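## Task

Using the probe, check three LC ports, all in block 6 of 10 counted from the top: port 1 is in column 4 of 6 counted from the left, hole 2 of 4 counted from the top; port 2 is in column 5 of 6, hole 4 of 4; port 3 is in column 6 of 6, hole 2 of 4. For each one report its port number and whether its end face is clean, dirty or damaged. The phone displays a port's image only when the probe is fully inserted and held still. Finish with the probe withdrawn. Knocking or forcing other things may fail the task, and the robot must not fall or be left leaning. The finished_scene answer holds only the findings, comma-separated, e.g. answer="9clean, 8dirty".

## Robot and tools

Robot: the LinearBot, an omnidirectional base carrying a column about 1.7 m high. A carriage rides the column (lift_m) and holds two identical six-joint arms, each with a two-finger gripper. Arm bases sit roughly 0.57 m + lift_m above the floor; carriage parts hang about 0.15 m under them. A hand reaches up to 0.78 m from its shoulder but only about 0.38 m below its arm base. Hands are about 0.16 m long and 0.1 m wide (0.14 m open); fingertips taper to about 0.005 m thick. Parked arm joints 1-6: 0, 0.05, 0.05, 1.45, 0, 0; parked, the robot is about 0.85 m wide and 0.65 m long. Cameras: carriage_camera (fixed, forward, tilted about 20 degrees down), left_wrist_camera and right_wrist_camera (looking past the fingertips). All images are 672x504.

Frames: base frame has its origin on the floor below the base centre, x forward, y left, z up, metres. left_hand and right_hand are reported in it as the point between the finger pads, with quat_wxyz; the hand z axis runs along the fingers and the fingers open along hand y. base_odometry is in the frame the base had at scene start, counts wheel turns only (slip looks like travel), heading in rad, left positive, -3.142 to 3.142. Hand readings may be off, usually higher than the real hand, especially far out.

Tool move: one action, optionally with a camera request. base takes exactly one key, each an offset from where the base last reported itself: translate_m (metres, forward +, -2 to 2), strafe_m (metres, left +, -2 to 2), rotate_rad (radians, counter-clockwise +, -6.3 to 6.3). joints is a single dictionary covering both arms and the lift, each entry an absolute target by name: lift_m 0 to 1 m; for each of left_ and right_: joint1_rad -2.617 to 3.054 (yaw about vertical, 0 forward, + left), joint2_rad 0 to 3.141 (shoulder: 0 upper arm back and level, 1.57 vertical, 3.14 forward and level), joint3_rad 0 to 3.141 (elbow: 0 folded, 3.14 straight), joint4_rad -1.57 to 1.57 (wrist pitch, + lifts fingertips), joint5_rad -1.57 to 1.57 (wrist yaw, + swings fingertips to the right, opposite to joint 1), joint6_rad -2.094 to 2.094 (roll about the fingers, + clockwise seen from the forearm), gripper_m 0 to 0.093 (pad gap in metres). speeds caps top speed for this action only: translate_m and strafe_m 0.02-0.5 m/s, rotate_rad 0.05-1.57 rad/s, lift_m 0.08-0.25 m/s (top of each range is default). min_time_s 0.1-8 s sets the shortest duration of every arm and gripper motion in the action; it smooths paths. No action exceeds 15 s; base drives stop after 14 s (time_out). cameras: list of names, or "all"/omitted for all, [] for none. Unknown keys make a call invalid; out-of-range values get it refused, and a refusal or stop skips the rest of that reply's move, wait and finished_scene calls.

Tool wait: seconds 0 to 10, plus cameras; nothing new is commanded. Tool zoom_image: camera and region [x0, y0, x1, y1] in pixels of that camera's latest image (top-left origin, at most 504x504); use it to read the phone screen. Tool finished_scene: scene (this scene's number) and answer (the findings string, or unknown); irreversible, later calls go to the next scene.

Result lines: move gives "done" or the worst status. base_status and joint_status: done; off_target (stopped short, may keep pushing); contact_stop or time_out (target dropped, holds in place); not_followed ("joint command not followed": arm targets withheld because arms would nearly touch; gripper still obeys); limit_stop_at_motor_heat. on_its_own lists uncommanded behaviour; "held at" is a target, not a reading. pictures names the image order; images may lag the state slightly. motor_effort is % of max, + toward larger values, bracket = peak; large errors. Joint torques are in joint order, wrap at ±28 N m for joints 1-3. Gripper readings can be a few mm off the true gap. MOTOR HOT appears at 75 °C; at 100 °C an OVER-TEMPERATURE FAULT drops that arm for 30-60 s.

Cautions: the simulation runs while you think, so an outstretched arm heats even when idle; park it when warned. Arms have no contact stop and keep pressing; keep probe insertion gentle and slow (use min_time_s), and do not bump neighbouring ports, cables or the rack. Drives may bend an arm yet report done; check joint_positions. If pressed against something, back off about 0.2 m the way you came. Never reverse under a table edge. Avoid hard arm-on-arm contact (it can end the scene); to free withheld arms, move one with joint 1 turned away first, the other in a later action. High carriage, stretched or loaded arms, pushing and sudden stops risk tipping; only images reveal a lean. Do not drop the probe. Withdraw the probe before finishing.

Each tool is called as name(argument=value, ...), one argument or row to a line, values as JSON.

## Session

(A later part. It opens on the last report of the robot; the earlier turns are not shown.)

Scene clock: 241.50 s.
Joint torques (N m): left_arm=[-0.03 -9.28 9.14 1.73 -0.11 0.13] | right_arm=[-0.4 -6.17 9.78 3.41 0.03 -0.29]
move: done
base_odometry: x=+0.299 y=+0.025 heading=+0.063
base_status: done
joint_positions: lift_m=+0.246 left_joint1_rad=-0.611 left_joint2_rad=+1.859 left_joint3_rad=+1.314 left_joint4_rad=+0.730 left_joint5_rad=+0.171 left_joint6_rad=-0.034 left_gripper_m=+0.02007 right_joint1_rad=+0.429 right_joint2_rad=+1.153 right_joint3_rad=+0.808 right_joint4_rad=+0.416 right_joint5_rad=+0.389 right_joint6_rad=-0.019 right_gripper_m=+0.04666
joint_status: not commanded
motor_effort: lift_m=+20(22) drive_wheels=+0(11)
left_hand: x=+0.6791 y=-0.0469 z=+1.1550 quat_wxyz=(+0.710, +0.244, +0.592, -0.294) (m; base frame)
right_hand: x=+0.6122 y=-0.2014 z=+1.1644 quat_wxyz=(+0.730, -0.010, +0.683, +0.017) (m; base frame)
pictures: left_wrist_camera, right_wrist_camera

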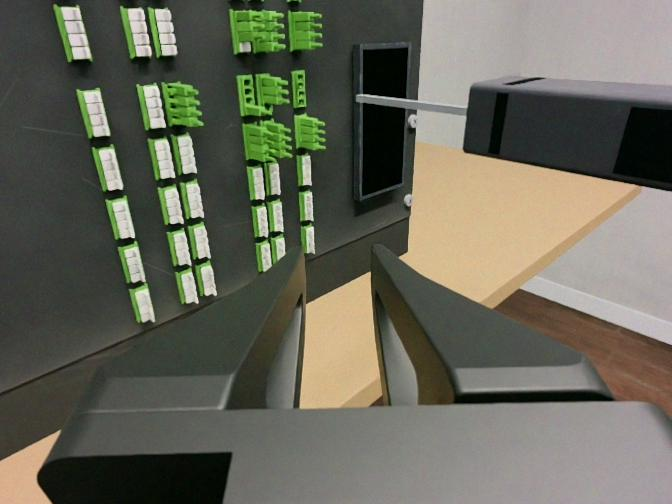

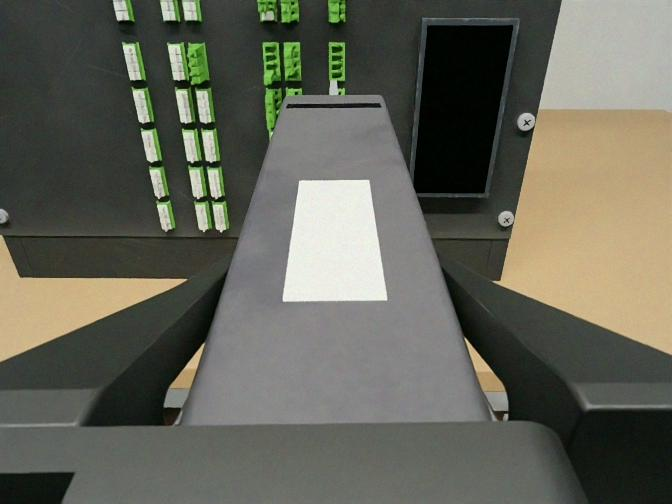

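move(
  base={"translate_m": 0.04},
  speeds={"translate_m": 0.05},
  joints={"lift_m": 0.251},
  cameras=["left_wrist_camera", "right_wrist_camera"],
)

zoom_image(
  camera="right_wrist_camera",
  region=[310, 50, 360, 100],
)

zoom_image(
  camera="left_wrist_camera",
  region=[270, 60, 490, 180],
)

Scene clock: 261.03 s.
Joint torques (N m): left_arm=[-0.09 -9.5 8.99 1.68 -0.19 0.13] | right_arm=[-0.5 -5.97 9.89 3.47 0.01 -0.29]
move: done
base_odometry: x=+0.339 y=+0.028 heading=+0.064
base_status: done
joint_positions: lift_m=+0.251 left_joint1_rad=-0.610 left_joint2_rad=+1.860 left_joint3_rad=+1.317 left_joint4_rad=+0.734 left_joint5_rad=+0.171 left_joint6_rad=-0.034 left_gripper_m=+0.02007 right_joint1_rad=+0.429 right_joint2_rad=+1.150 right_joint3_rad=+0.807 right_joint4_rad=+0.419 right_joint5_rad=+0.389 right_joint6_rad=-0.019 right_gripper_m=+0.04666
joint_status: all done
motor_effort: lift_m=+24(28) drive_wheels=+3(12)
left_hand: x=+0.6796 y=-0.0465 z=+1.1617 quat_wxyz=(+0.712, +0.243, +0.589, -0.295) (m; base frame)
right_hand: x=+0.6117 y=-0.2016 z=+1.1700 quat_wxyz=(+0.731, -0.010, +0.682, +0.017) (m; base frame)
pictures: left_wrist_camera, right_wrist_camera

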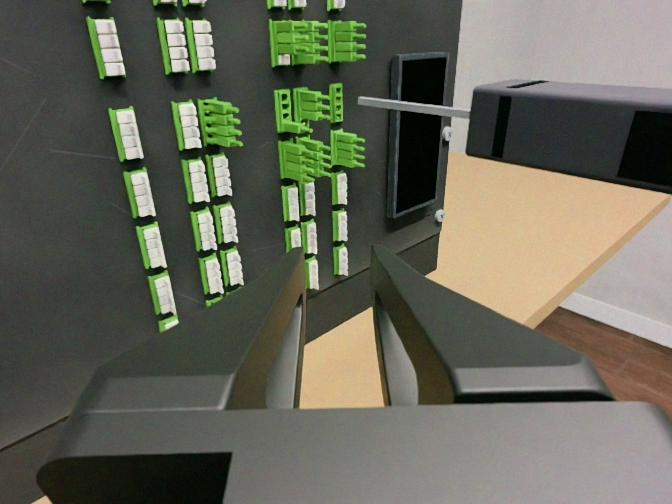

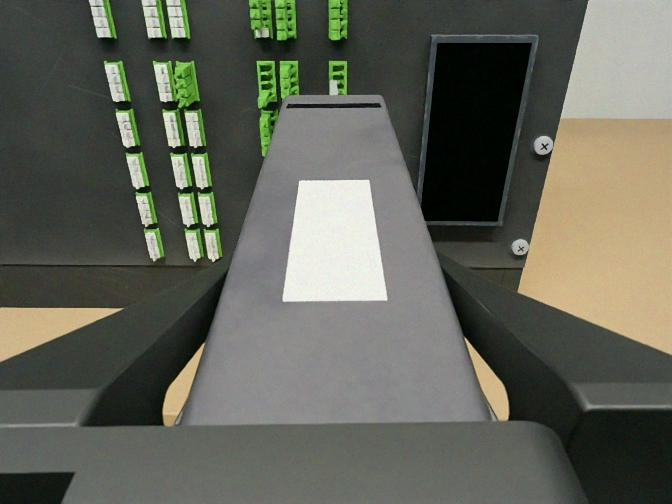

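Scaled by 10.080 from the camera's 672x504 image, which has a finer 960x720 frame.

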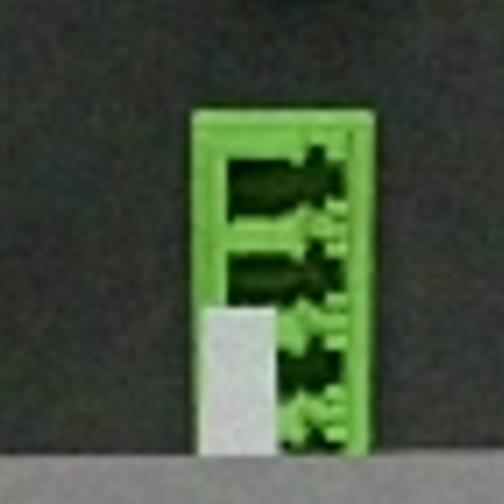

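Scaled by 2.291 from the camera's 672x504 image, which has a finer 960x720 frame.

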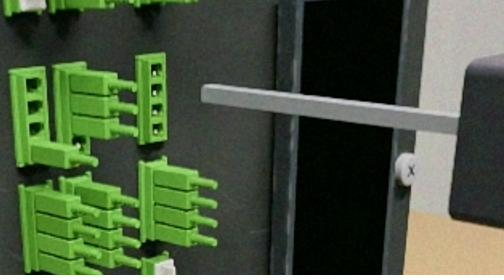

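move(
  base={"strafe_m": -0.002},
  speeds={"strafe_m": 0.03},
  joints={"lift_m": 0.2495},
  cameras=[],
)

move(
  base={"translate_m": 0.014},
  speeds={"translate_m": 0.03},
  cameras=["right_wrist_camera"],
)

zoom_image(
  camera="right_wrist_camera",
  region=[310, 50, 360, 100],
)

Scene clock: 275.43 s.
Joint torques (N m): left_arm=[-0.02 -9.43 8.9 1.73 -0.12 0.11] | right_arm=[-0.21 -5.96 9.92 3.41 0 -0.34]
move: done
base_odometry: x=+0.339 y=+0.026 heading=+0.064
base_status: done
joint_positions: lift_m=+0.250 left_joint1_rad=-0.611 left_joint2_rad=+1.860 left_joint3_rad=+1.317 left_joint4_rad=+0.734 left_joint5_rad=+0.170 left_joint6_rad=-0.034 left_gripper_m=+0.02007 right_joint1_rad=+0.428 right_joint2_rad=+1.150 right_joint3_rad=+0.807 right_joint4_rad=+0.419 right_joint5_rad=+0.389 right_joint6_rad=-0.019 right_gripper_m=+0.04666
joint_status: all done
motor_effort: lift_m=+17(20) drive_wheels=+7(7)
left_hand: x=+0.6793 y=-0.0469 z=+1.1607 quat_wxyz=(+0.712, +0.243, +0.589, -0.295) (m; base frame)
right_hand: x=+0.6118 y=-0.2019 z=+1.1688 quat_wxyz=(+0.731, -0.010, +0.682, +0.017) (m; base frame)
pictures: none
No camera images: "cameras" was empty.

Scene clock: 276.33 s.
Joint torques (N m): left_arm=[-0.35 -9.4 9.13 1.69 -0.15 0.12] | right_arm=[-0.17 -6.19 9.8 3.42 0.05 -0.25]
move: done
base_odometry: x=+0.353 y=+0.027 heading=+0.064
base_status: done
joint_positions: lift_m=+0.250 left_joint1_rad=-0.611 left_joint2_rad=+1.860 left_joint3_rad=+1.317 left_joint4_rad=+0.734 left_joint5_rad=+0.170 left_joint6_rad=-0.034 left_gripper_m=+0.02007 right_joint1_rad=+0.428 right_joint2_rad=+1.150 right_joint3_rad=+0.807 right_joint4_rad=+0.418 right_joint5_rad=+0.389 right_joint6_rad=-0.019 right_gripper_m=+0.04666
joint_status: not commanded
motor_effort: lift_m=+20(21) drive_wheels=+1(11)
left_hand: x=+0.6793 y=-0.0469 z=+1.1607 quat_wxyz=(+0.712, +0.243, +0.589, -0.295) (m; base frame)
right_hand: x=+0.6118 y=-0.2019 z=+1.1687 quat_wxyz=(+0.731, -0.010, +0.682, +0.017) (m; base frame)
pictures: right_wrist_camera

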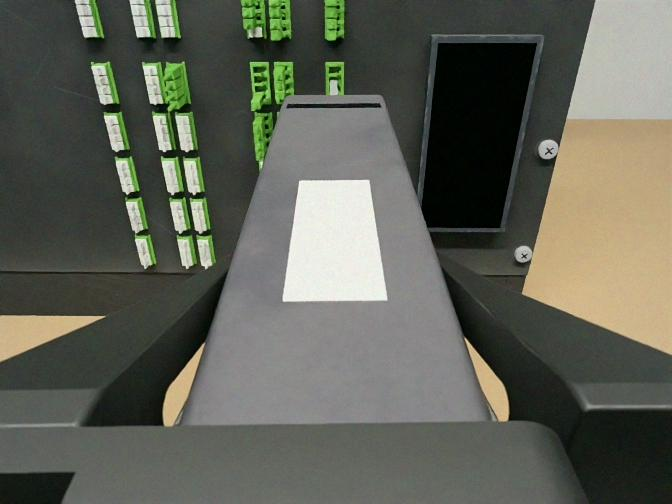

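Scaled by 10.080 from the camera's 672x504 image, which has a finer 960x720 frame.

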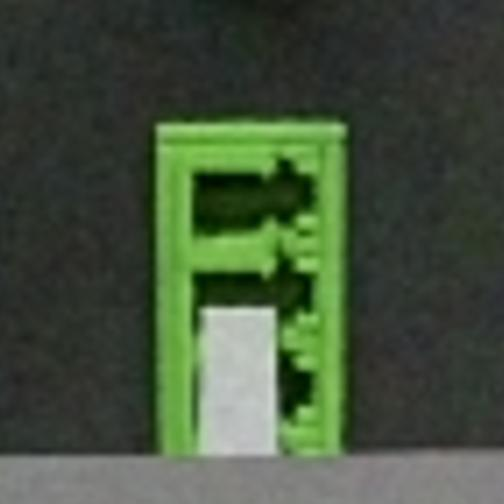

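move(
  base={"translate_m": 0.004},
  speeds={"translate_m": 0.02},
  joints={"right_joint5_rad": 0.378},
  cameras=["right_wrist_camera"],
)

zoom_image(
  camera="right_wrist_camera",
  region=[310, 50, 360, 100],
)

Scene clock: 281.57 s.
Joint torques (N m): left_arm=[-0.17 -9.37 9.02 1.68 -0.1 0.07] | right_arm=[-0.32 -6.13 9.92 3.4 -0.07 -0.33]
move: done
base_odometry: x=+0.357 y=+0.027 heading=+0.064
base_status: done
joint_positions: lift_m=+0.250 left_joint1_rad=-0.610 left_joint2_rad=+1.860 left_joint3_rad=+1.317 left_joint4_rad=+0.734 left_joint5_rad=+0.169 left_joint6_rad=-0.034 left_gripper_m=+0.02007 right_joint1_rad=+0.428 right_joint2_rad=+1.150 right_joint3_rad=+0.807 right_joint4_rad=+0.418 right_joint5_rad=+0.387 right_joint6_rad=-0.019 right_gripper_m=+0.04666
joint_status: all done
motor_effort: lift_m=+18(21) drive_wheels=+3(8)
left_hand: x=+0.6797 y=-0.0463 z=+1.1607 quat_wxyz=(+0.712, +0.243, +0.589, -0.294) (m; base frame)
right_hand: x=+0.6118 y=-0.2016 z=+1.1686 quat_wxyz=(+0.731, -0.010, +0.682, +0.018) (m; base frame)
pictures: right_wrist_camera

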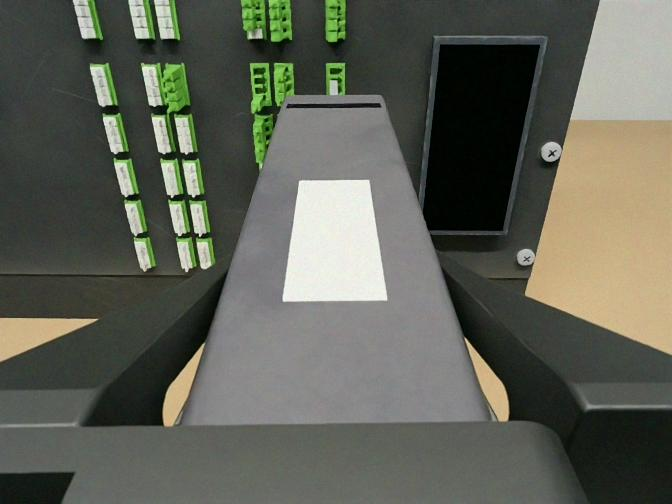

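Scaled by 10.080 from the camera's 672x504 image, which has a finer 960x720 frame.

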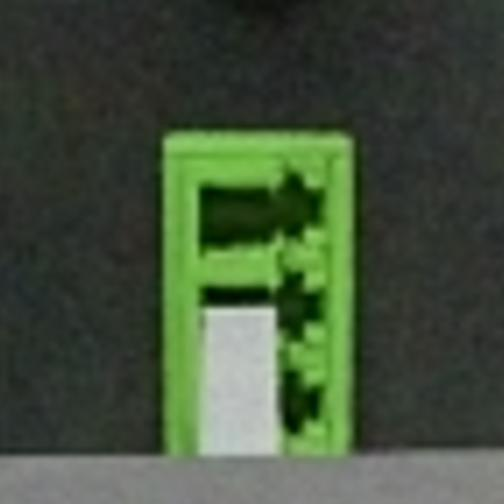

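move(
  base={"translate_m": 0.003},
  speeds={"translate_m": 0.02},
  cameras=["left_wrist_camera", "right_wrist_camera"],
)

zoom_image(
  camera="right_wrist_camera",
  region=[310, 50, 360, 100],
)

zoom_image(
  camera="left_wrist_camera",
  region=[330, 60, 430, 150],
)

Scene clock: 285.63 s.
Joint torques (N m): left_arm=[-0.43 -9.46 8.85 1.63 -0.11 0.14] | right_arm=[-0.2 -6.15 9.95 3.46 -0.01 -0.28]
move: done
base_odometry: x=+0.360 y=+0.027 heading=+0.064
base_status: done
joint_positions: lift_m=+0.250 left_joint1_rad=-0.609 left_joint2_rad=+1.860 left_joint3_rad=+1.317 left_joint4_rad=+0.734 left_joint5_rad=+0.169 left_joint6_rad=-0.034 left_gripper_m=+0.02007 right_joint1_rad=+0.428 right_joint2_rad=+1.150 right_joint3_rad=+0.807 right_joint4_rad=+0.417 right_joint5_rad=+0.386 right_joint6_rad=-0.019 right_gripper_m=+0.04666
joint_status: not commanded
motor_effort: lift_m=+17(20) drive_wheels=+2(6)
left_hand: x=+0.6799 y=-0.0461 z=+1.1607 quat_wxyz=(+0.712, +0.242, +0.589, -0.294) (m; base frame)
right_hand: x=+0.6118 y=-0.2015 z=+1.1686 quat_wxyz=(+0.731, -0.011, +0.682, +0.018) (m; base frame)
pictures: left_wrist_camera, right_wrist_camera

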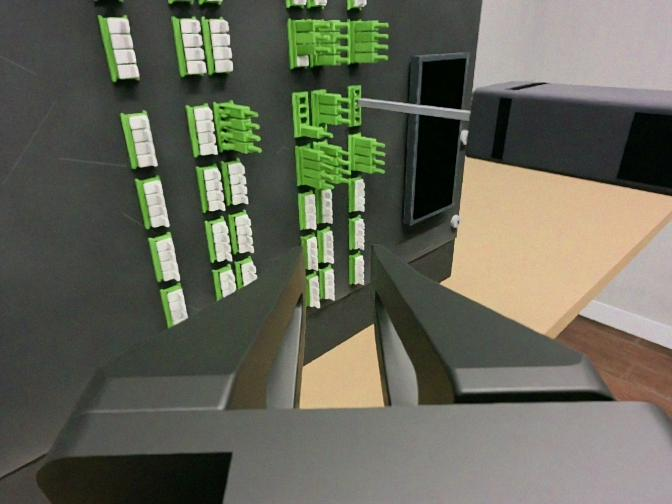

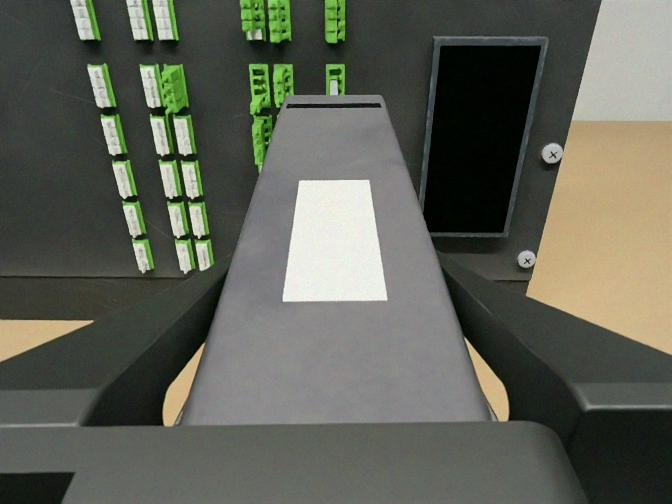

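Scaled by 10.080 from the camera's 672x504 image, which has a finer 960x720 frame.

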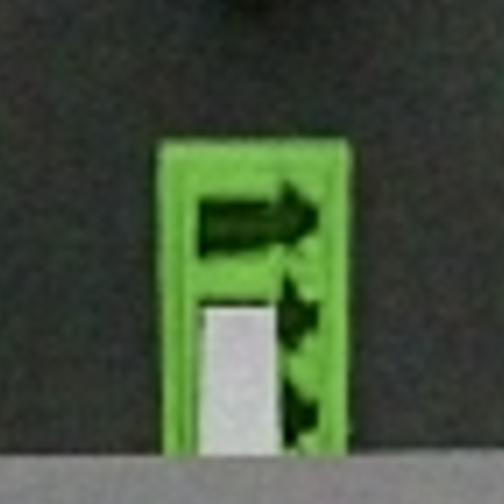

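Scaled by 5.040 from the camera's 672x504 image, which has a finer 960x720 frame.

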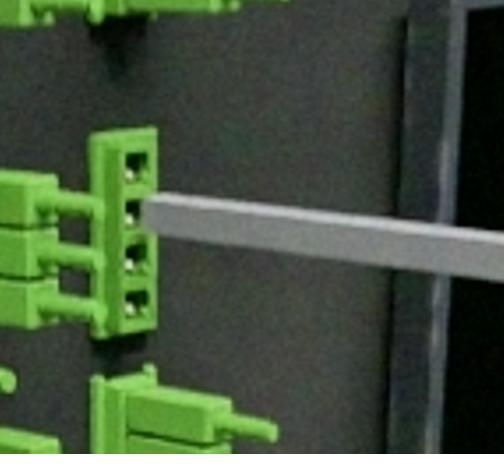

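move(
  base={"translate_m": 0.002},
  speeds={"translate_m": 0.02},
  cameras=["left_wrist_camera", "right_wrist_camera"],
)

zoom_image(
  camera="right_wrist_camera",
  region=[310, 50, 360, 100],
)

zoom_image(
  camera="left_wrist_camera",
  region=[330, 70, 390, 130],
)

Scene clock: 289.77 s.
Joint torques (N m): left_arm=[-0.4 -9.54 9.03 1.68 -0.06 0.06] | right_arm=[-0.25 -5.78 9.98 3.45 -0.03 -0.34]
move: done
base_odometry: x=+0.362 y=+0.027 heading=+0.064
base_status: done
joint_positions: lift_m=+0.250 left_joint1_rad=-0.609 left_joint2_rad=+1.861 left_joint3_rad=+1.317 left_joint4_rad=+0.734 left_joint5_rad=+0.169 left_joint6_rad=-0.034 left_gripper_m=+0.02007 right_joint1_rad=+0.428 right_joint2_rad=+1.148 right_joint3_rad=+0.807 right_joint4_rad=+0.418 right_joint5_rad=+0.386 right_joint6_rad=-0.019 right_gripper_m=+0.04666
joint_status: not commanded
motor_effort: lift_m=+18(21) drive_wheels=+0(7)
left_hand: x=+0.6801 y=-0.0462 z=+1.1601 quat_wxyz=(+0.712, +0.242, +0.590, -0.294) (m; base frame)
right_hand: x=+0.6114 y=-0.2016 z=+1.1694 quat_wxyz=(+0.731, -0.011, +0.682, +0.018) (m; base frame)
pictures: left_wrist_camera, right_wrist_camera

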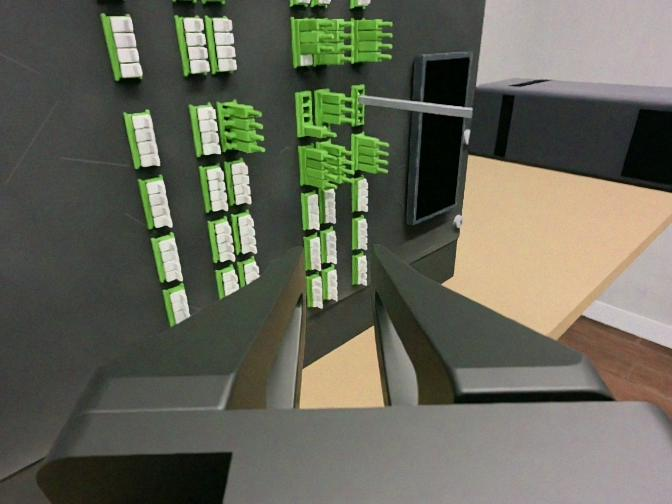

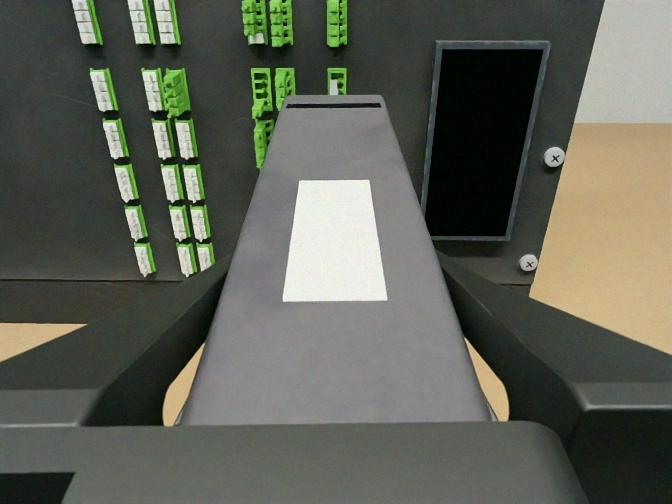

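Scaled by 10.080 from the camera's 672x504 image, which has a finer 960x720 frame.

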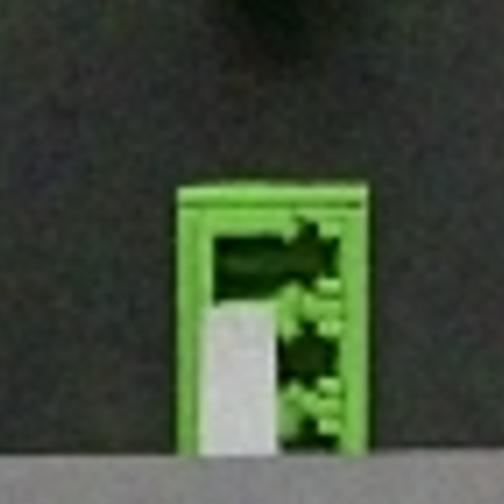

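Scaled by 8.400 from the camera's 672x504 image, which has a finer 960x720 frame.

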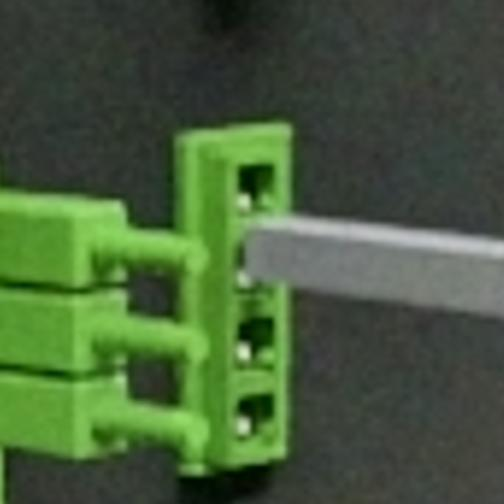

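move(
  base={"translate_m": -0.004},
  speeds={"translate_m": 0.02},
  cameras=["left_wrist_camera", "right_wrist_camera"],
)

zoom_image(
  camera="right_wrist_camera",
  region=[310, 50, 360, 100],
)

zoom_image(
  camera="left_wrist_camera",
  region=[330, 70, 390, 130],
)

zoom_image(
  camera="right_wrist_camera",
  region=[322, 66, 352, 96],
)

Scene clock: 297.33 s.
Joint torques (N m): left_arm=[0.08 -9.43 8.88 1.74 -0.13 0.11] | right_arm=[-0.36 -5.83 9.96 3.45 -0.01 -0.32]
move: done
base_odometry: x=+0.358 y=+0.027 heading=+0.064
base_status: done
joint_positions: lift_m=+0.250 left_joint1_rad=-0.610 left_joint2_rad=+1.861 left_joint3_rad=+1.317 left_joint4_rad=+0.734 left_joint5_rad=+0.169 left_joint6_rad=-0.034 left_gripper_m=+0.02007 right_joint1_rad=+0.428 right_joint2_rad=+1.148 right_joint3_rad=+0.807 right_joint4_rad=+0.418 right_joint5_rad=+0.386 right_joint6_rad=-0.019 right_gripper_m=+0.04666
joint_status: not commanded
motor_effort: lift_m=+18(21) drive_wheels=+1(9)
left_hand: x=+0.6798 y=-0.0466 z=+1.1601 quat_wxyz=(+0.712, +0.243, +0.590, -0.294) (m; base frame)
right_hand: x=+0.6114 y=-0.2016 z=+1.1694 quat_wxyz=(+0.731, -0.011, +0.682, +0.018) (m; base frame)
pictures: left_wrist_camera, right_wrist_camera

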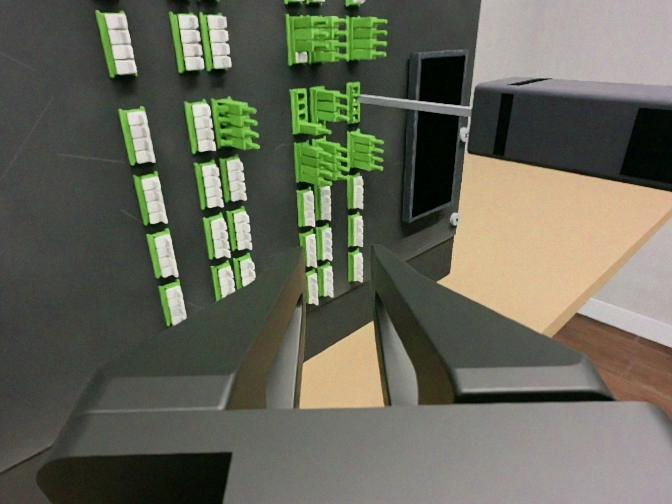

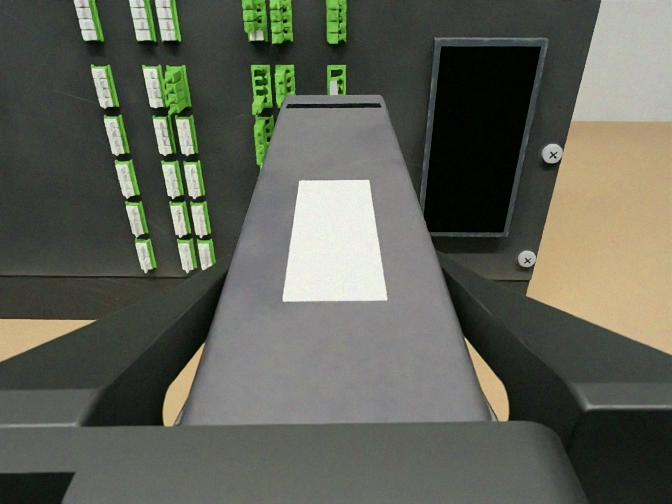

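Scaled by 10.080 from the camera's 672x504 image, which has a finer 960x720 frame.

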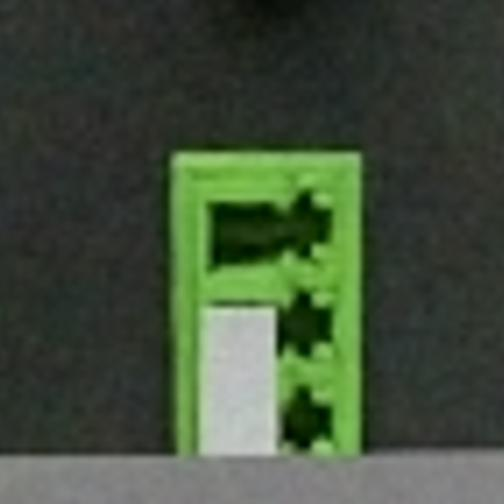

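Scaled by 8.400 from the camera's 672x504 image, which has a finer 960x720 frame.

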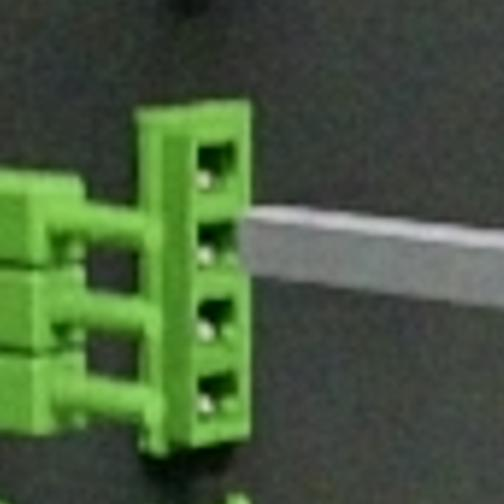

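Scaled by 16.800 from the camera's 672x504 image, which has a finer 960x720 frame.

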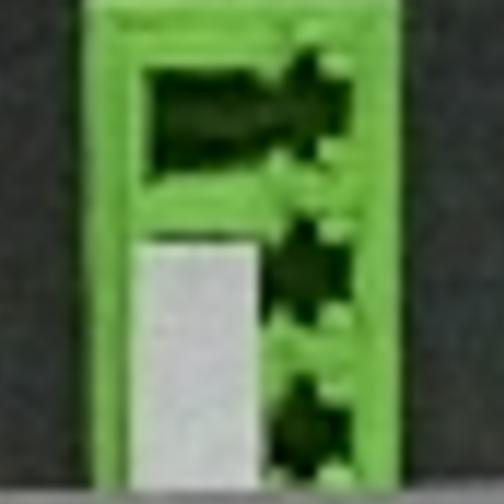

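move(
  joints={"lift_m": 0.2487, "right_joint5_rad": 0.3965},
  cameras=[],
)

move(
  joints={"right_joint5_rad": 0.387},
  cameras=["left_wrist_camera", "right_wrist_camera"],
)

zoom_image(
  camera="right_wrist_camera",
  region=[310, 50, 360, 100],
)

zoom_image(
  camera="left_wrist_camera",
  region=[330, 70, 390, 130],
)

Scene clock: 330.30 s.
Joint torques (N m): left_arm=[-0.36 -9.62 8.73 1.7 -0.09 0.07] | right_arm=[-0.62 -5.89 9.83 3.46 0.14 -0.34]
move: done
base_odometry: x=+0.358 y=+0.027 heading=+0.064
base_status: not commanded
joint_positions: lift_m=+0.249 left_joint1_rad=-0.610 left_joint2_rad=+1.861 left_joint3_rad=+1.317 left_joint4_rad=+0.734 left_joint5_rad=+0.169 left_joint6_rad=-0.034 left_gripper_m=+0.02007 right_joint1_rad=+0.428 right_joint2_rad=+1.148 right_joint3_rad=+0.807 right_joint4_rad=+0.418 right_joint5_rad=+0.388 right_joint6_rad=-0.019 right_gripper_m=+0.04666
joint_status: all done
motor_effort: lift_m=+17(21) drive_wheels=+0(5)
left_hand: x=+0.6798 y=-0.0466 z=+1.1594 quat_wxyz=(+0.712, +0.243, +0.590, -0.294) (m; base frame)
right_hand: x=+0.6114 y=-0.2020 z=+1.1686 quat_wxyz=(+0.732, -0.010, +0.682, +0.018) (m; base frame)
pictures: none
No camera images: "cameras" was empty.

Scene clock: 330.60 s.
Joint torques (N m): left_arm=[-0.1 -9.7 8.9 1.64 -0.13 0.2] | right_arm=[-0.47 -6 9.89 3.4 0.09 -0.3]
move: done
base_odometry: x=+0.358 y=+0.027 heading=+0.064
base_status: not commanded
joint_positions: lift_m=+0.249 left_joint1_rad=-0.610 left_joint2_rad=+1.861 left_joint3_rad=+1.317 left_joint4_rad=+0.734 left_joint5_rad=+0.169 left_joint6_rad=-0.034 left_gripper_m=+0.02007 right_joint1_rad=+0.428 right_joint2_rad=+1.148 right_joint3_rad=+0.807 right_joint4_rad=+0.418 right_joint5_rad=+0.388 right_joint6_rad=-0.019 right_gripper_m=+0.04666
joint_status: all done
motor_effort: lift_m=+17(20) drive_wheels=+3(4)
left_hand: x=+0.6798 y=-0.0466 z=+1.1594 quat_wxyz=(+0.712, +0.243, +0.590, -0.294) (m; base frame)
right_hand: x=+0.6114 y=-0.2020 z=+1.1686 quat_wxyz=(+0.732, -0.010, +0.682, +0.018) (m; base frame)
pictures: left_wrist_camera, right_wrist_camera

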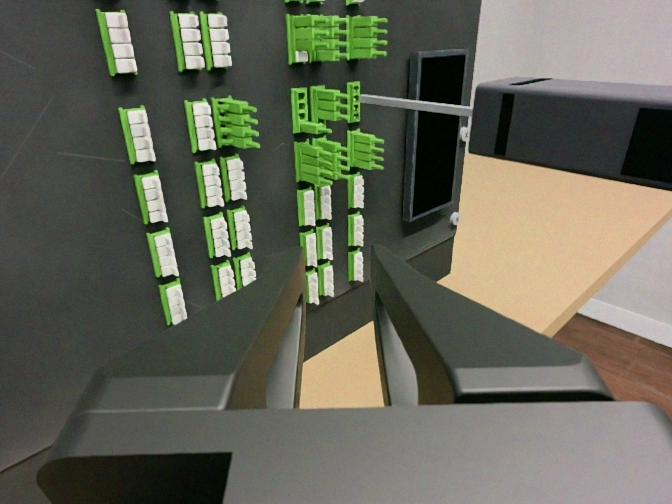

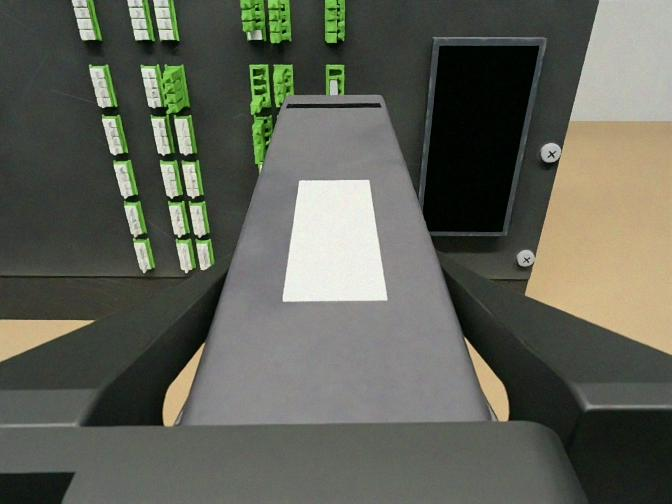

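Scaled by 10.080 from the camera's 672x504 image, which has a finer 960x720 frame.

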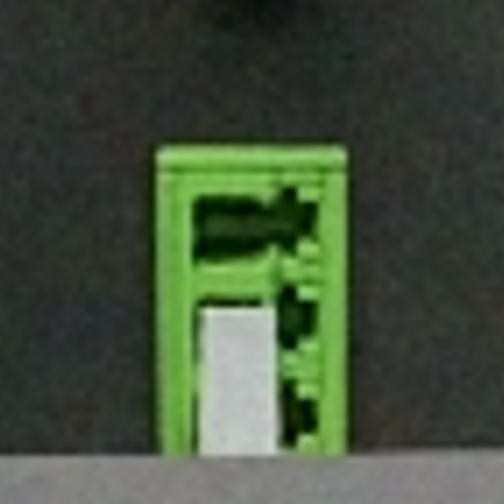

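Scaled by 8.400 from the camera's 672x504 image, which has a finer 960x720 frame.

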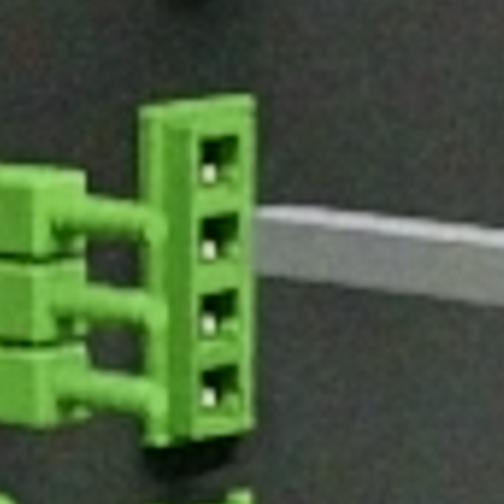

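move(
  joints={"right_joint5_rad": 0.3785},
  cameras=[],
)

move(
  joints={"right_joint5_rad": 0.3865},
  cameras=["right_wrist_camera"],
)

zoom_image(
  camera="right_wrist_camera",
  region=[322, 66, 352, 96],
)

Scene clock: 334.80 s.
Joint torques (N m): left_arm=[-0.2 -9.51 9.07 1.71 -0.11 0.11] | right_arm=[-0.36 -5.83 9.94 3.42 -0.05 -0.31]
move: done
base_odometry: x=+0.358 y=+0.027 heading=+0.064
base_status: not commanded
joint_positions: lift_m=+0.249 left_joint1_rad=-0.610 left_joint2_rad=+1.861 left_joint3_rad=+1.317 left_joint4_rad=+0.734 left_joint5_rad=+0.169 left_joint6_rad=-0.034 left_gripper_m=+0.02007 right_joint1_rad=+0.428 right_joint2_rad=+1.148 right_joint3_rad=+0.807 right_joint4_rad=+0.418 right_joint5_rad=+0.388 right_joint6_rad=-0.019 right_gripper_m=+0.04666
joint_status: all done
motor_effort: lift_m=+17(20) drive_wheels=+1(4)
left_hand: x=+0.6798 y=-0.0466 z=+1.1594 quat_wxyz=(+0.712, +0.243, +0.590, -0.294) (m; base frame)
right_hand: x=+0.6114 y=-0.2020 z=+1.1686 quat_wxyz=(+0.732, -0.010, +0.682, +0.018) (m; base frame)
pictures: none
No camera images: "cameras" was empty.

Scene clock: 335.10 s.
Joint torques (N m): left_arm=[-0.1 -9.47 8.91 1.63 -0.08 0.1] | right_arm=[-0.42 -6 10 3.48 0.04 -0.31]
move: done
base_odometry: x=+0.358 y=+0.027 heading=+0.064
base_status: not commanded
joint_positions: lift_m=+0.249 left_joint1_rad=-0.610 left_joint2_rad=+1.861 left_joint3_rad=+1.317 left_joint4_rad=+0.734 left_joint5_rad=+0.169 left_joint6_rad=-0.034 left_gripper_m=+0.02007 right_joint1_rad=+0.428 right_joint2_rad=+1.148 right_joint3_rad=+0.807 right_joint4_rad=+0.418 right_joint5_rad=+0.388 right_joint6_rad=-0.019 right_gripper_m=+0.04666
joint_status: all done
motor_effort: lift_m=+19(21) drive_wheels=+0(3)
left_hand: x=+0.6798 y=-0.0466 z=+1.1594 quat_wxyz=(+0.712, +0.243, +0.590, -0.294) (m; base frame)
right_hand: x=+0.6114 y=-0.2020 z=+1.1686 quat_wxyz=(+0.732, -0.010, +0.682, +0.018) (m; base frame)
pictures: right_wrist_camera

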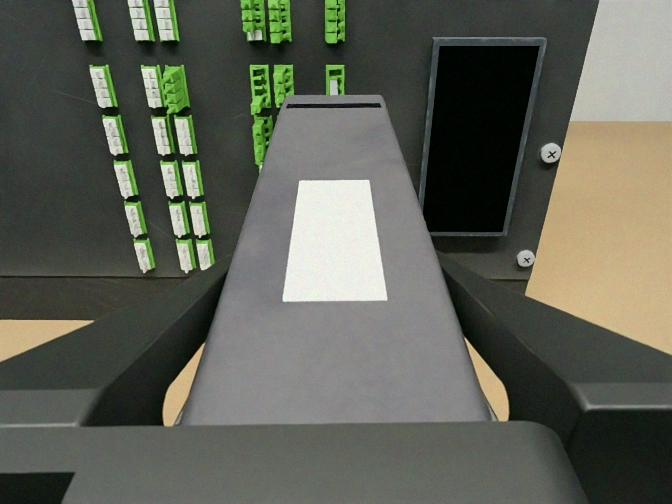

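Scaled by 16.800 from the camera's 672x504 image, which has a finer 960x720 frame.

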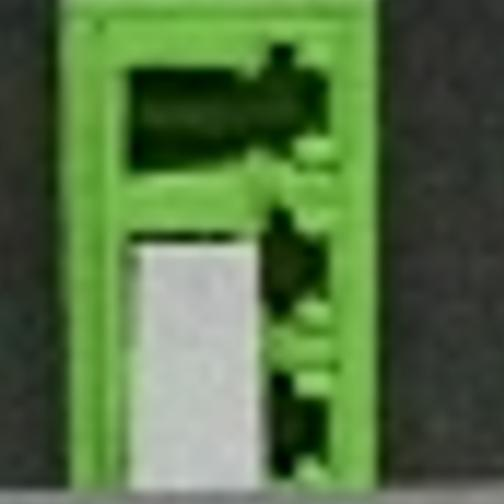

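move(
  joints={"right_joint5_rad": 0.3765, "lift_m": 0.2484},
  cameras=[],
)

move(
  joints={"right_joint5_rad": 0.386},
  base={"translate_m": 0.002},
  speeds={"translate_m": 0.02},
  cameras=["right_wrist_camera", "left_wrist_camera"],
)

zoom_image(
  camera="right_wrist_camera",
  region=[322, 66, 352, 96],
)

zoom_image(
  camera="left_wrist_camera",
  region=[330, 70, 390, 130],
)

Scene clock: 345.70 s.
Joint torques (N m): left_arm=[-0.14 -9.52 8.92 1.66 -0.12 0.11] | right_arm=[-0.34 -5.98 9.96 3.48 -0.03 -0.26]
move: done
base_odometry: x=+0.358 y=+0.027 heading=+0.064
base_status: not commanded
joint_positions: lift_m=+0.249 left_joint1_rad=-0.610 left_joint2_rad=+1.861 left_joint3_rad=+1.317 left_joint4_rad=+0.734 left_joint5_rad=+0.169 left_joint6_rad=-0.034 left_gripper_m=+0.02007 right_joint1_rad=+0.428 right_joint2_rad=+1.148 right_joint3_rad=+0.807 right_joint4_rad=+0.418 right_joint5_rad=+0.386 right_joint6_rad=-0.019 right_gripper_m=+0.04666
joint_status: all done
motor_effort: lift_m=+20(20) drive_wheels=+2(2)
left_hand: x=+0.6798 y=-0.0466 z=+1.1592 quat_wxyz=(+0.712, +0.243, +0.590, -0.294) (m; base frame)
right_hand: x=+0.6114 y=-0.2017 z=+1.1684 quat_wxyz=(+0.732, -0.010, +0.682, +0.018) (m; base frame)
pictures: none
No camera images: "cameras" was empty.

Scene clock: 346.30 s.
Joint torques (N m): left_arm=[0.08 -9.74 9.02 1.69 -0.09 0.1] | right_arm=[-0.44 -5.96 9.77 3.41 0.08 -0.31]
move: done
base_odometry: x=+0.360 y=+0.027 heading=+0.064
base_status: done
joint_positions: lift_m=+0.249 left_joint1_rad=-0.610 left_joint2_rad=+1.861 left_joint3_rad=+1.317 left_joint4_rad=+0.734 left_joint5_rad=+0.169 left_joint6_rad=-0.034 left_gripper_m=+0.02007 right_joint1_rad=+0.428 right_joint2_rad=+1.148 right_joint3_rad=+0.807 right_joint4_rad=+0.417 right_joint5_rad=+0.386 right_joint6_rad=-0.019 right_gripper_m=+0.04666
joint_status: all done
motor_effort: lift_m=+21(21) drive_wheels=+4(8)
left_hand: x=+0.6799 y=-0.0466 z=+1.1587 quat_wxyz=(+0.712, +0.243, +0.590, -0.294) (m; base frame)
right_hand: x=+0.6114 y=-0.2017 z=+1.1682 quat_wxyz=(+0.731, -0.011, +0.682, +0.018) (m; base frame)
pictures: left_wrist_camera, right_wrist_camera

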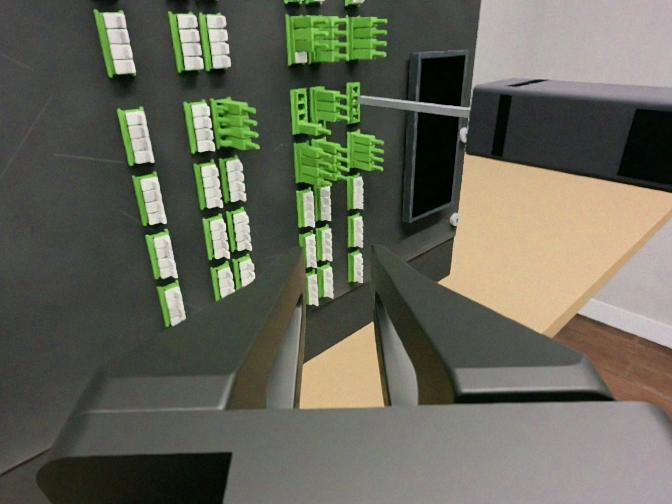

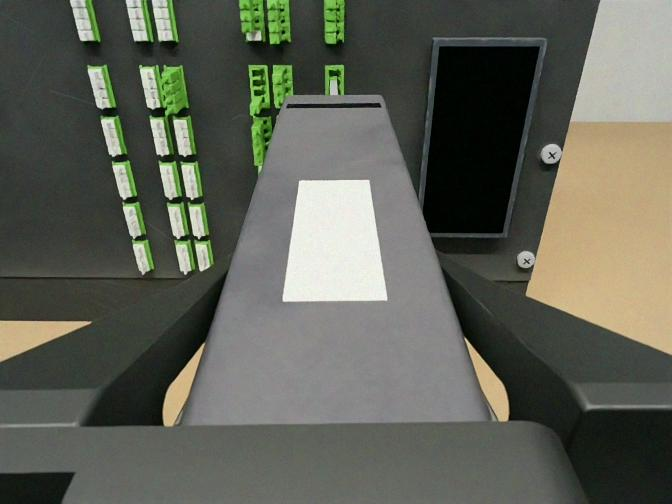

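Scaled by 16.800 from the camera's 672x504 image, which has a finer 960x720 frame.

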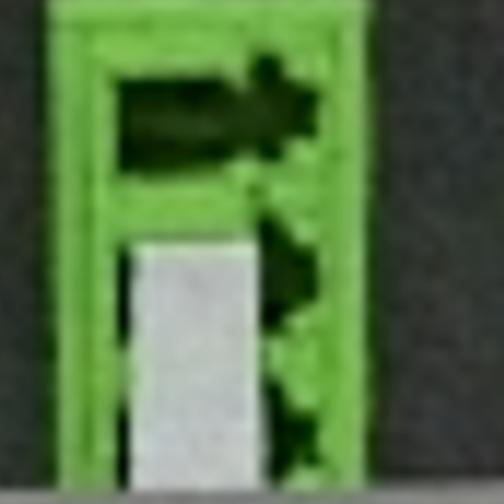

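Scaled by 8.400 from the camera's 672x504 image, which has a finer 960x720 frame.

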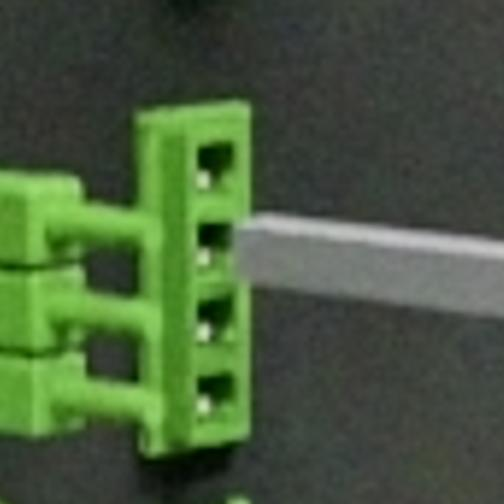

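move(
  joints={"right_joint5_rad": 0.375, "lift_m": 0.2477},
  cameras=[],
)

move(
  joints={"right_joint5_rad": 0.3845},
  cameras=["right_wrist_camera"],
)

zoom_image(
  camera="right_wrist_camera",
  region=[322, 66, 352, 96],
)

Scene clock: 356.73 s.
Joint torques (N m): left_arm=[-0.05 -9.5 9.02 1.7 -0.07 0.11] | right_arm=[-0.16 -5.96 9.91 3.42 -0.09 -0.28]
move: done
base_odometry: x=+0.360 y=+0.027 heading=+0.064
base_status: not commanded
joint_positions: lift_m=+0.248 left_joint1_rad=-0.610 left_joint2_rad=+1.861 left_joint3_rad=+1.317 left_joint4_rad=+0.734 left_joint5_rad=+0.169 left_joint6_rad=-0.034 left_gripper_m=+0.02007 right_joint1_rad=+0.428 right_joint2_rad=+1.148 right_joint3_rad=+0.807 right_joint4_rad=+0.417 right_joint5_rad=+0.385 right_joint6_rad=-0.019 right_gripper_m=+0.04666
joint_status: all done
motor_effort: lift_m=+18(20) drive_wheels=+1(3)
left_hand: x=+0.6799 y=-0.0466 z=+1.1580 quat_wxyz=(+0.712, +0.243, +0.590, -0.294) (m; base frame)
right_hand: x=+0.6114 y=-0.2014 z=+1.1675 quat_wxyz=(+0.731, -0.011, +0.682, +0.019) (m; base frame)
pictures: none
No camera images: "cameras" was empty.

Scene clock: 357.03 s.
Joint torques (N m): left_arm=[-0.28 -9.36 8.99 1.71 -0.13 0.1] | right_arm=[-0.35 -5.96 9.76 3.43 -0.02 -0.32]
move: done
base_odometry: x=+0.360 y=+0.027 heading=+0.064
base_status: not commanded
joint_positions: lift_m=+0.248 left_joint1_rad=-0.610 left_joint2_rad=+1.861 left_joint3_rad=+1.317 left_joint4_rad=+0.734 left_joint5_rad=+0.169 left_joint6_rad=-0.034 left_gripper_m=+0.02007 right_joint1_rad=+0.428 right_joint2_rad=+1.148 right_joint3_rad=+0.807 right_joint4_rad=+0.417 right_joint5_rad=+0.385 right_joint6_rad=-0.019 right_gripper_m=+0.04666
joint_status: all done
motor_effort: lift_m=+18(20) drive_wheels=+2(4)
left_hand: x=+0.6799 y=-0.0466 z=+1.1580 quat_wxyz=(+0.712, +0.243, +0.590, -0.294) (m; base frame)
right_hand: x=+0.6114 y=-0.2014 z=+1.1675 quat_wxyz=(+0.731, -0.011, +0.682, +0.019) (m; base frame)
pictures: right_wrist_camera

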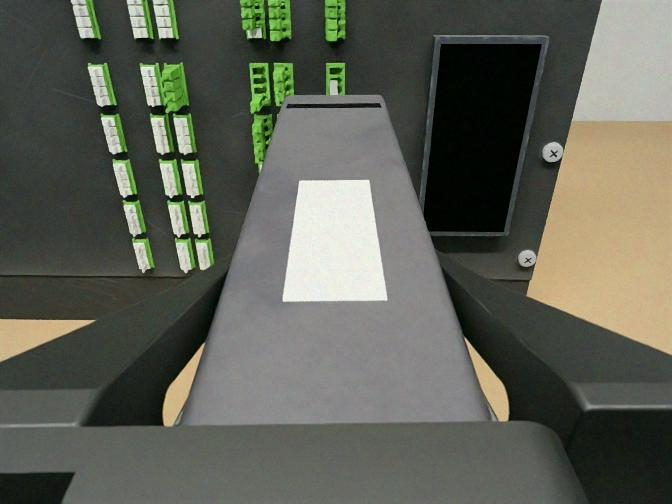

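Scaled by 16.800 from the camera's 672x504 image, which has a finer 960x720 frame.

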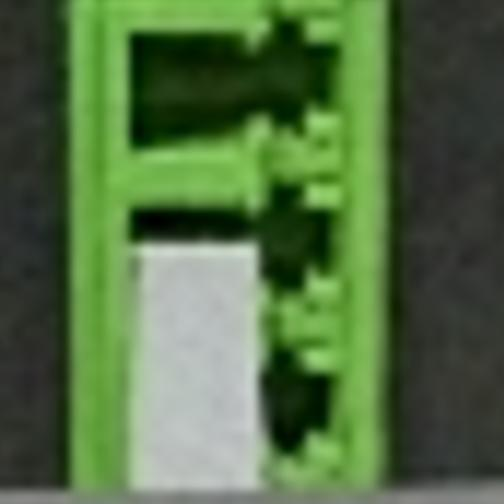

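move(
  joints={"lift_m": 0.2484},
  cameras=["right_wrist_camera"],
)

zoom_image(
  camera="right_wrist_camera",
  region=[322, 66, 352, 96],
)

Scene clock: 362.07 s.
Joint torques (N m): left_arm=[-0.03 -9.66 8.95 1.69 -0.12 0.05] | right_arm=[-0.28 -5.96 9.88 3.45 0.04 -0.36]
move: done
base_odometry: x=+0.360 y=+0.027 heading=+0.064
base_status: not commanded
joint_positions: lift_m=+0.248 left_joint1_rad=-0.610 left_joint2_rad=+1.861 left_joint3_rad=+1.317 left_joint4_rad=+0.734 left_joint5_rad=+0.169 left_joint6_rad=-0.034 left_gripper_m=+0.02007 right_joint1_rad=+0.428 right_joint2_rad=+1.148 right_joint3_rad=+0.807 right_joint4_rad=+0.417 right_joint5_rad=+0.385 right_joint6_rad=-0.019 right_gripper_m=+0.04666
joint_status: all done
motor_effort: lift_m=+24(24) drive_wheels=+3(5)
left_hand: x=+0.6799 y=-0.0466 z=+1.1583 quat_wxyz=(+0.712, +0.243, +0.590, -0.294) (m; base frame)
right_hand: x=+0.6114 y=-0.2014 z=+1.1678 quat_wxyz=(+0.731, -0.011, +0.682, +0.019) (m; base frame)
pictures: right_wrist_camera

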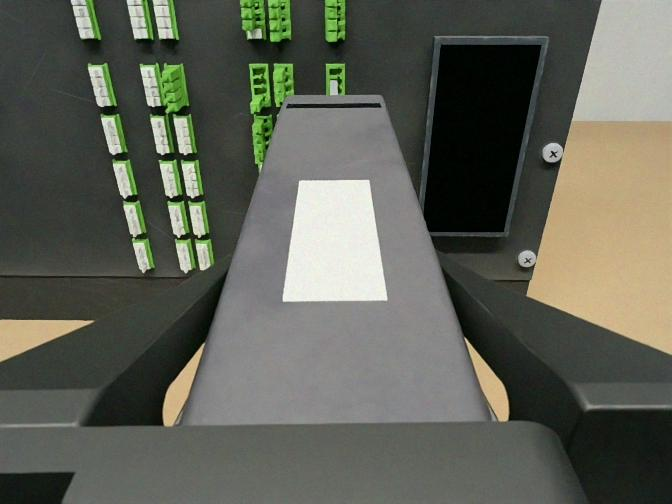

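Scaled by 16.800 from the camera's 672x504 image, which has a finer 960x720 frame.

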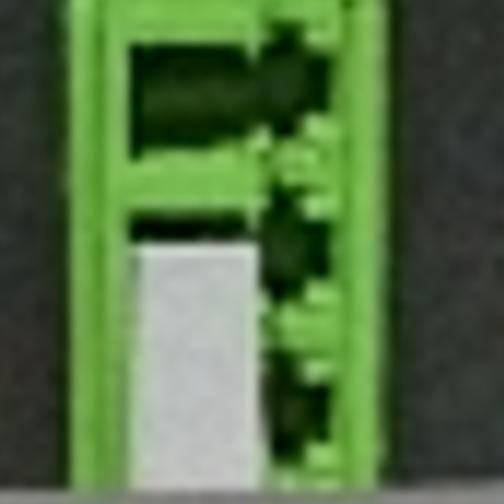

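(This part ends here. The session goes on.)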